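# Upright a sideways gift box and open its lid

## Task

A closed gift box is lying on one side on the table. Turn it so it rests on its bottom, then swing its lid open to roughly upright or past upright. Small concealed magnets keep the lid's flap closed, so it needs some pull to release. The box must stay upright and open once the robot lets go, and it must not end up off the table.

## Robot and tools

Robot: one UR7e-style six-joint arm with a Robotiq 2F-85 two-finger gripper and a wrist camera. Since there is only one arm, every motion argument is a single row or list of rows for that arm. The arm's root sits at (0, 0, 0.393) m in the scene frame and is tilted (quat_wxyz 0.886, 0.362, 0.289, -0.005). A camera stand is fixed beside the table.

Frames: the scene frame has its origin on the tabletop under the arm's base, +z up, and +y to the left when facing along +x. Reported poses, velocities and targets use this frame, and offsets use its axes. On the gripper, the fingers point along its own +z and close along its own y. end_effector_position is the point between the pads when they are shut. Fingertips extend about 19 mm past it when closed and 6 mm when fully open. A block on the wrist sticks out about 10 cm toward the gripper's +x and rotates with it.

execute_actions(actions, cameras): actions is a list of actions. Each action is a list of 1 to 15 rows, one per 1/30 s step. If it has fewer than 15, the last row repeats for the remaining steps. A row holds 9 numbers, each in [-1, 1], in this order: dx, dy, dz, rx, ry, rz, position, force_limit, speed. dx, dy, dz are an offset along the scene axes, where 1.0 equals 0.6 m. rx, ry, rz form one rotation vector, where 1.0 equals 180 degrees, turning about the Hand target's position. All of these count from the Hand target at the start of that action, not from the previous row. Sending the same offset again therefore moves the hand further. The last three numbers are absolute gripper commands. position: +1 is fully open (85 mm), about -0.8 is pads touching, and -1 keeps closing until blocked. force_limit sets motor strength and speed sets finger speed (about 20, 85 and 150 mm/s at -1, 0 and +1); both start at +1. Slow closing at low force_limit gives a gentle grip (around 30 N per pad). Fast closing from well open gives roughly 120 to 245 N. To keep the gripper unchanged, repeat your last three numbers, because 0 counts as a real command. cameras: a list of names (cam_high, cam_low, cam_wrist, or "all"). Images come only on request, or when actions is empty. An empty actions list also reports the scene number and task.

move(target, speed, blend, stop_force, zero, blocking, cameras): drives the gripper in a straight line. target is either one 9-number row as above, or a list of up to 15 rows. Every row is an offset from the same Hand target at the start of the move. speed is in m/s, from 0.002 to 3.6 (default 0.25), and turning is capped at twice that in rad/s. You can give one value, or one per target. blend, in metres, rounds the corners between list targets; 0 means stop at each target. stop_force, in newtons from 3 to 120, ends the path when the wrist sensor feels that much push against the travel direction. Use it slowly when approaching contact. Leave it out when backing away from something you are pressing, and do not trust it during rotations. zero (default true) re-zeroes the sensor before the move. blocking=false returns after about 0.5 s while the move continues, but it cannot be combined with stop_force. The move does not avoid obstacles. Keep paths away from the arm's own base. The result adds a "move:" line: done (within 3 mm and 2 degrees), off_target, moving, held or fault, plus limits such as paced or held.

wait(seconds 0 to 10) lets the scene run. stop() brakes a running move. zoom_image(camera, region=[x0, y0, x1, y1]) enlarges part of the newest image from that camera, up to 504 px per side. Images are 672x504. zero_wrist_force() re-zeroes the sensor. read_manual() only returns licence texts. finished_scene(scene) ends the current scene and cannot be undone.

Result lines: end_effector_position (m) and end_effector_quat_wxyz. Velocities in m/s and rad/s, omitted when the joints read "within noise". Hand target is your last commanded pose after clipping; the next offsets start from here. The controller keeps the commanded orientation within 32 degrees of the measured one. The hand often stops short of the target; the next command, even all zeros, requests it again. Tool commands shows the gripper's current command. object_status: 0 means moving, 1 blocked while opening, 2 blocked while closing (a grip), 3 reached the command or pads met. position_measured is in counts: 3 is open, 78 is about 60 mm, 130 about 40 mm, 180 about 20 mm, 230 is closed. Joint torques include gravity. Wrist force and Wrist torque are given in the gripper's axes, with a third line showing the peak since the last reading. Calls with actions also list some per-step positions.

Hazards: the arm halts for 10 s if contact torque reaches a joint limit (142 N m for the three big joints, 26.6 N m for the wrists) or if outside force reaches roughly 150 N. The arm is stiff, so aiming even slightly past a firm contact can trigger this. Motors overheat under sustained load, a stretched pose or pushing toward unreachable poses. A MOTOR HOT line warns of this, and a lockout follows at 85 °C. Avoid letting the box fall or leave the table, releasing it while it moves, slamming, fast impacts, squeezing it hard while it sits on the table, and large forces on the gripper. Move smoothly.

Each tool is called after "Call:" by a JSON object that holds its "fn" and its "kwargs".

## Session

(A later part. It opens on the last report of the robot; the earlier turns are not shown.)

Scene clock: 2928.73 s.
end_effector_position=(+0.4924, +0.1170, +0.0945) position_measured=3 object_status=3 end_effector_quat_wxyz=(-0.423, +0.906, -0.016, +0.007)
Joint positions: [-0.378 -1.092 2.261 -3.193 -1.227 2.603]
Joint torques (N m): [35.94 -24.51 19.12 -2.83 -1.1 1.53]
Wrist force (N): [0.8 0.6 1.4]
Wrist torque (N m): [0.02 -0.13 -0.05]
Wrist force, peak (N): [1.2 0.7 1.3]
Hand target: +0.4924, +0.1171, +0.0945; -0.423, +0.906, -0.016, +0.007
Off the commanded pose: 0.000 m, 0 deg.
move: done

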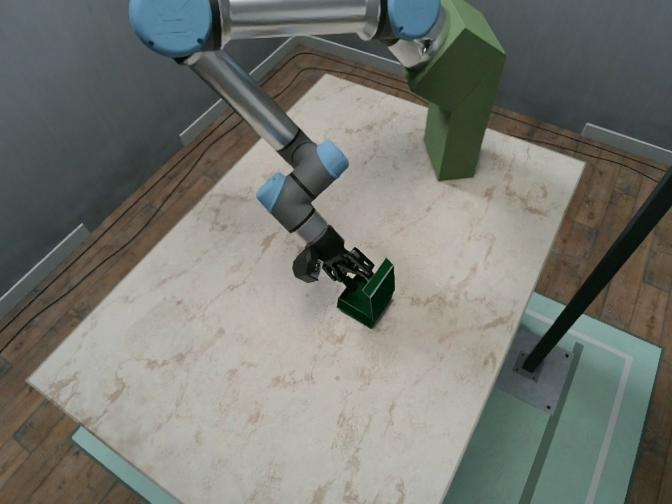

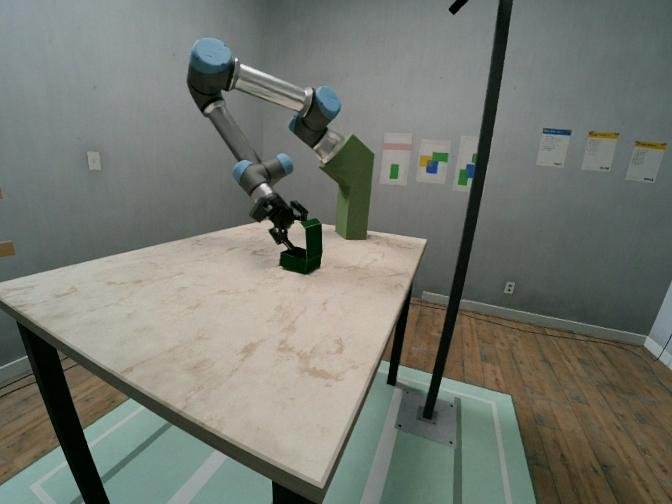

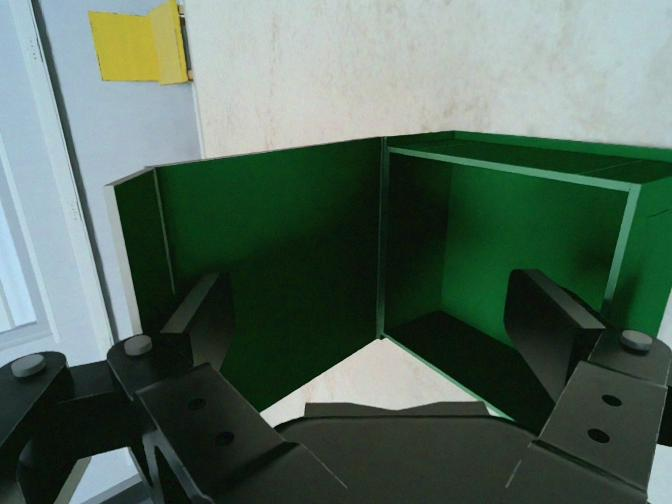

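Call:
{"fn": "move", "kwargs": {"target": [0, 0, 0, 0, 0, 0, 0.08, -1, 0], "speed": 0.05}}

Call:
{"fn": "move", "kwargs": {"target": [0.0007, 0.0186, -0.0455, 0, 0, 0, 0.08, -1, 0], "speed": 0.05, "cameras": ["cam_wrist", "cam_low"]}}

Call:
{"fn": "move", "kwargs": {"target": [0.001, 0.0269, 0.0035, 0, 0, 0, 1, -1, -1], "speed": 0.0082, "cameras": ["cam_wrist", "cam_low", "cam_high"]}}

Scene clock: 3003.43 s.
end_effector_position=(+0.4924, +0.1171, +0.0945) position_measured=119 object_status=0 end_effector_quat_wxyz=(-0.423, +0.906, -0.016, +0.007)
Joint positions: [-0.377 -1.092 2.261 -3.194 -1.227 2.603]
Joint torques (N m): [35.59 -25.16 19.45 -2.69 -1.08 1.47]
Wrist force (N): [1.0 0.6 1.1]
Wrist torque (N m): [0.03 -0.15 -0.05]
Wrist force, peak (N): [1.0 0.8 1.4]
Hand target: +0.4924, +0.1171, +0.0945; -0.423, +0.906, -0.016, +0.007
Off the commanded pose: 0.000 m, 0 deg.
move: done

Scene clock: 3004.43 s.
end_effector_position=(+0.4928, +0.1282, +0.0673) position_measured=119 object_status=3 end_effector_quat_wxyz=(-0.423, +0.906, -0.016, +0.007)
Joint positions: [-0.382 -1.009 2.212 -3.226 -1.225 2.598]
Joint torques (N m): [10.69 -24.78 -2.9 -2.58 4.15 -1.72]
Wrist force (N): [0.9 0.4 1.0]
Wrist torque (N m): [0.00 -0.13 0.08]
Wrist force, peak (N): [0.7 0.9 1.7]
Hand target: +0.4928, +0.1283, +0.0672; -0.423, +0.906, -0.016, +0.007
Off the commanded pose: 0.000 m, 0 deg.
move: done
Images, in order (width x height): cam_low 672x504, cam_wrist 672x504.

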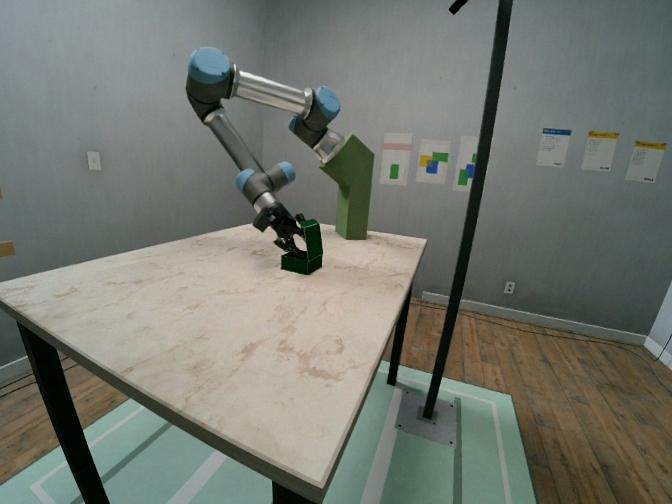

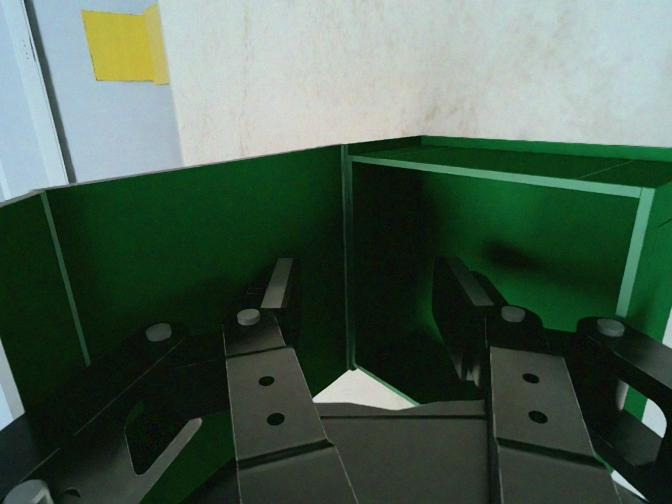

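Scene clock: 3006.90 s.
end_effector_position=(+0.4934, +0.1444, +0.0693) position_measured=3 object_status=0 end_effector_quat_wxyz=(-0.423, +0.906, -0.016, +0.007)
Joint positions: [-0.353 -0.98 2.206 -3.258 -1.238 2.626]
Joint torques (N m): [35.29 -23.82 -4.15 -2.87 -1.96 1.51]
Wrist force (N): [0.6 -3.5 -0.4]
Wrist torque (N m): [-0.15 -0.10 -0.08]
Wrist force, peak (N): [0.9 -4.6 -1.0]
Hand target: +0.4934, +0.1444, +0.0693; -0.423, +0.906, -0.016, +0.007
Off the commanded pose: 0.000 m, 0 deg.
move: done

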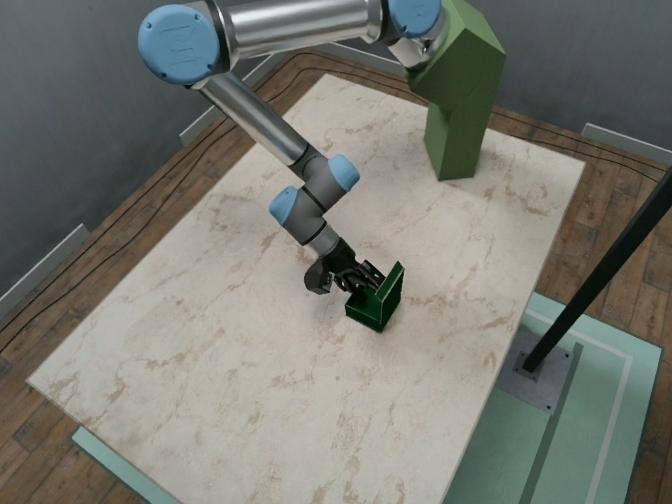

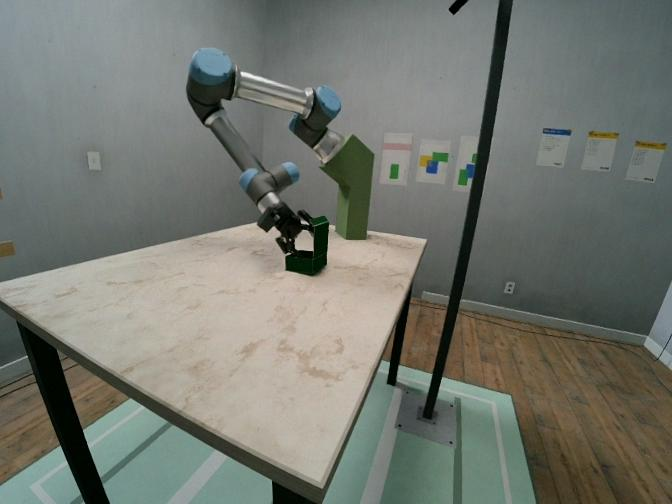

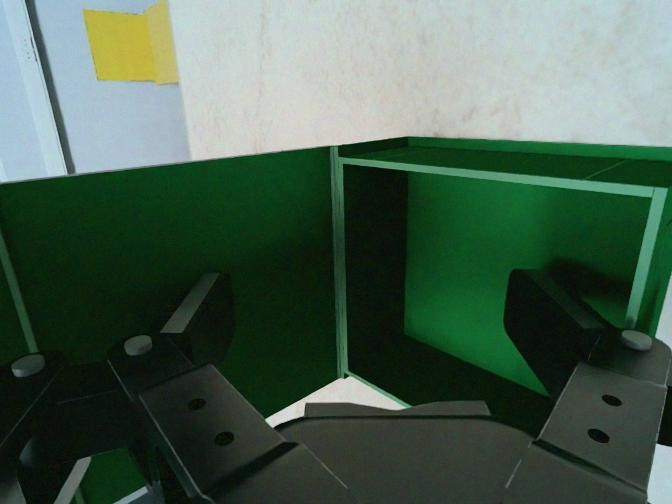

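Call:
{"fn": "zoom_image", "kwargs": {"camera": "cam_low", "region": [255, 190, 355, 290]}}

Call:
{"fn": "zoom_image", "kwargs": {"camera": "cam_high", "region": [310, 230, 430, 350]}}

Scaled by 5.040 from the camera's 672x504 image, which has a finer 960x720 frame.

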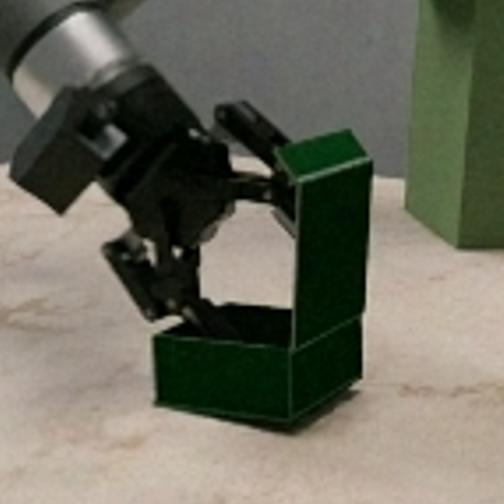

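Scaled by 4.200 from the camera's 672x504 image, which has a finer 960x720 frame.

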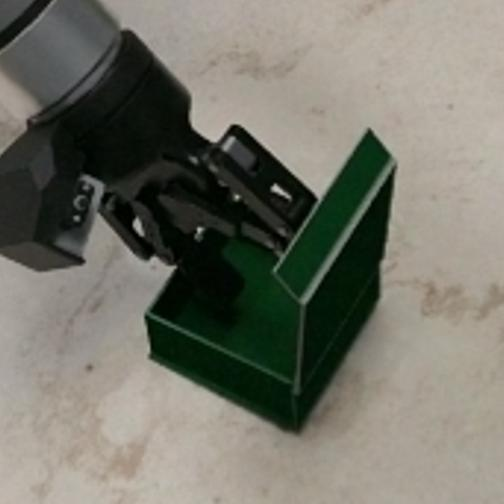

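Call:
{"fn": "move", "kwargs": {"target": [0, 0, 0, 0, 0, 0, 0.08, -1, 0], "speed": 0.05}}

Call:
{"fn": "move", "kwargs": {"target": [[0, -0.0383, 0.0322, 0, 0, 0, 0.08, -1, 0], [0, -0.09, 0.125, -0.0833, 0.0029, 0, 0.08, -1, 0]], "speed": 0.15, "blend": [0.01, 0], "cameras": ["cam_wrist", "cam_low", "cam_high"]}}

Scene clock: 3094.17 s.
end_effector_position=(+0.4934, +0.1444, +0.0693) position_measured=119 object_status=0 end_effector_quat_wxyz=(-0.423, +0.906, -0.016, +0.007)
Joint positions: [-0.353 -0.98 2.206 -3.258 -1.238 2.626]
Joint torques (N m): [34.77 -26.09 0.55 -2.12 2.62 1.29]
Wrist force (N): [0.7 0.4 1.2]
Wrist torque (N m): [0.01 -0.10 -0.06]
Wrist force, peak (N): [1.0 -4.4 -1.0]
Hand target: +0.4934, +0.1444, +0.0693; -0.423, +0.906, -0.016, +0.007
Off the commanded pose: 0.000 m, 0 deg.
move: done

Scene clock: 3095.77 s.
end_effector_position=(+0.4934, +0.0904, +0.1443) position_measured=119 object_status=3 end_effector_quat_wxyz=(-0.301, +0.953, -0.017, +0.005)
Joint positions: [-0.229 -1.223 2.353 -3.298 -1.537 2.757]
Joint torques (N m): [35.68 -39.84 17.19 -2.92 -1.41 1.39]
Wrist force (N): [0.9 0.6 1.7]
Wrist torque (N m): [0.04 -0.16 -0.08]
Wrist force, peak (N): [1.0 0.5 2.3]
Hand target: +0.4934, +0.0904, +0.1443; -0.301, +0.953, -0.017, +0.005
Off the commanded pose: 0.000 m, 0 deg.
move: done

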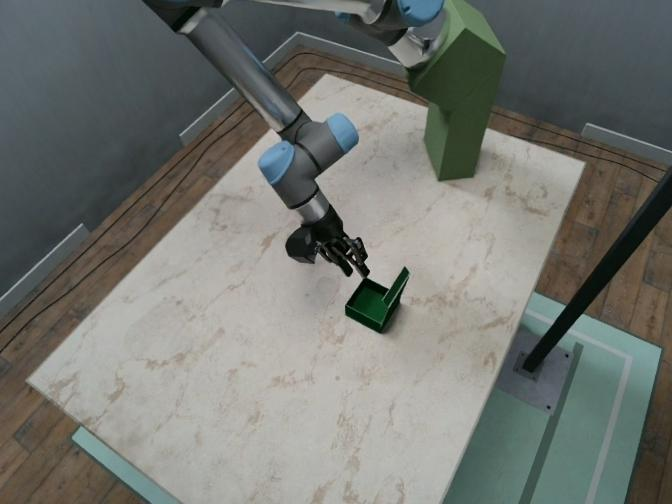

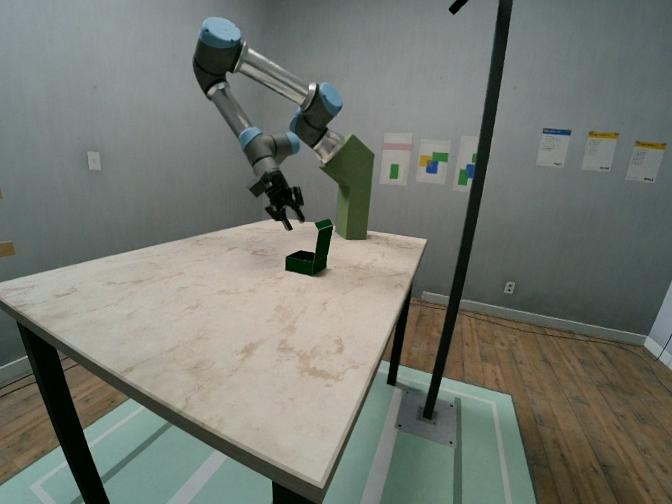

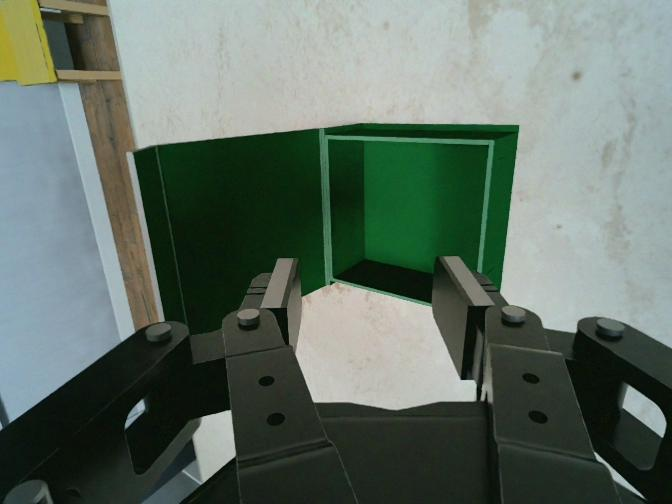

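Call:
{"fn": "zoom_image", "kwargs": {"camera": "cam_low", "region": [265, 200, 355, 290]}}

Call:
{"fn": "zoom_image", "kwargs": {"camera": "cam_wrist", "region": [110, 100, 540, 340]}}

Call:
{"fn": "zoom_image", "kwargs": {"camera": "cam_high", "region": [320, 250, 430, 350]}}

Scaled by 5.600 from the camera's 672x504 image, which has a finer 960x720 frame.

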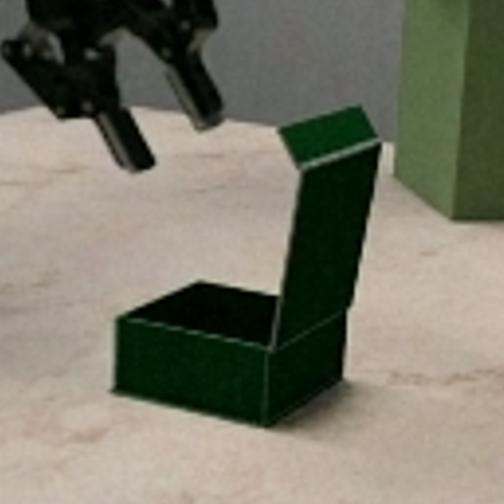

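Scaled by 1.172 from the camera's 672x504 image, which has a finer 960x720 frame.

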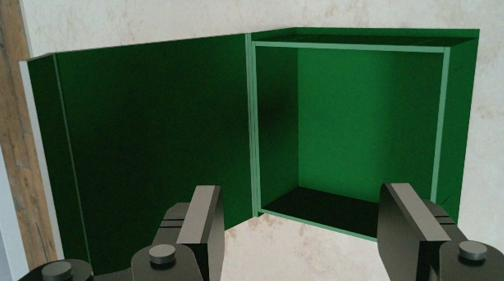

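Scaled by 4.582 from the camera's 672x504 image, which has a finer 960x720 frame.

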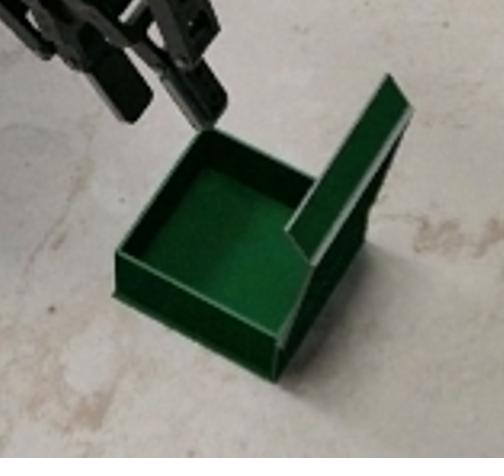

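Call:
{"fn": "finished_scene", "kwargs": {"scene": 1}}

The scene is finished: the task was done.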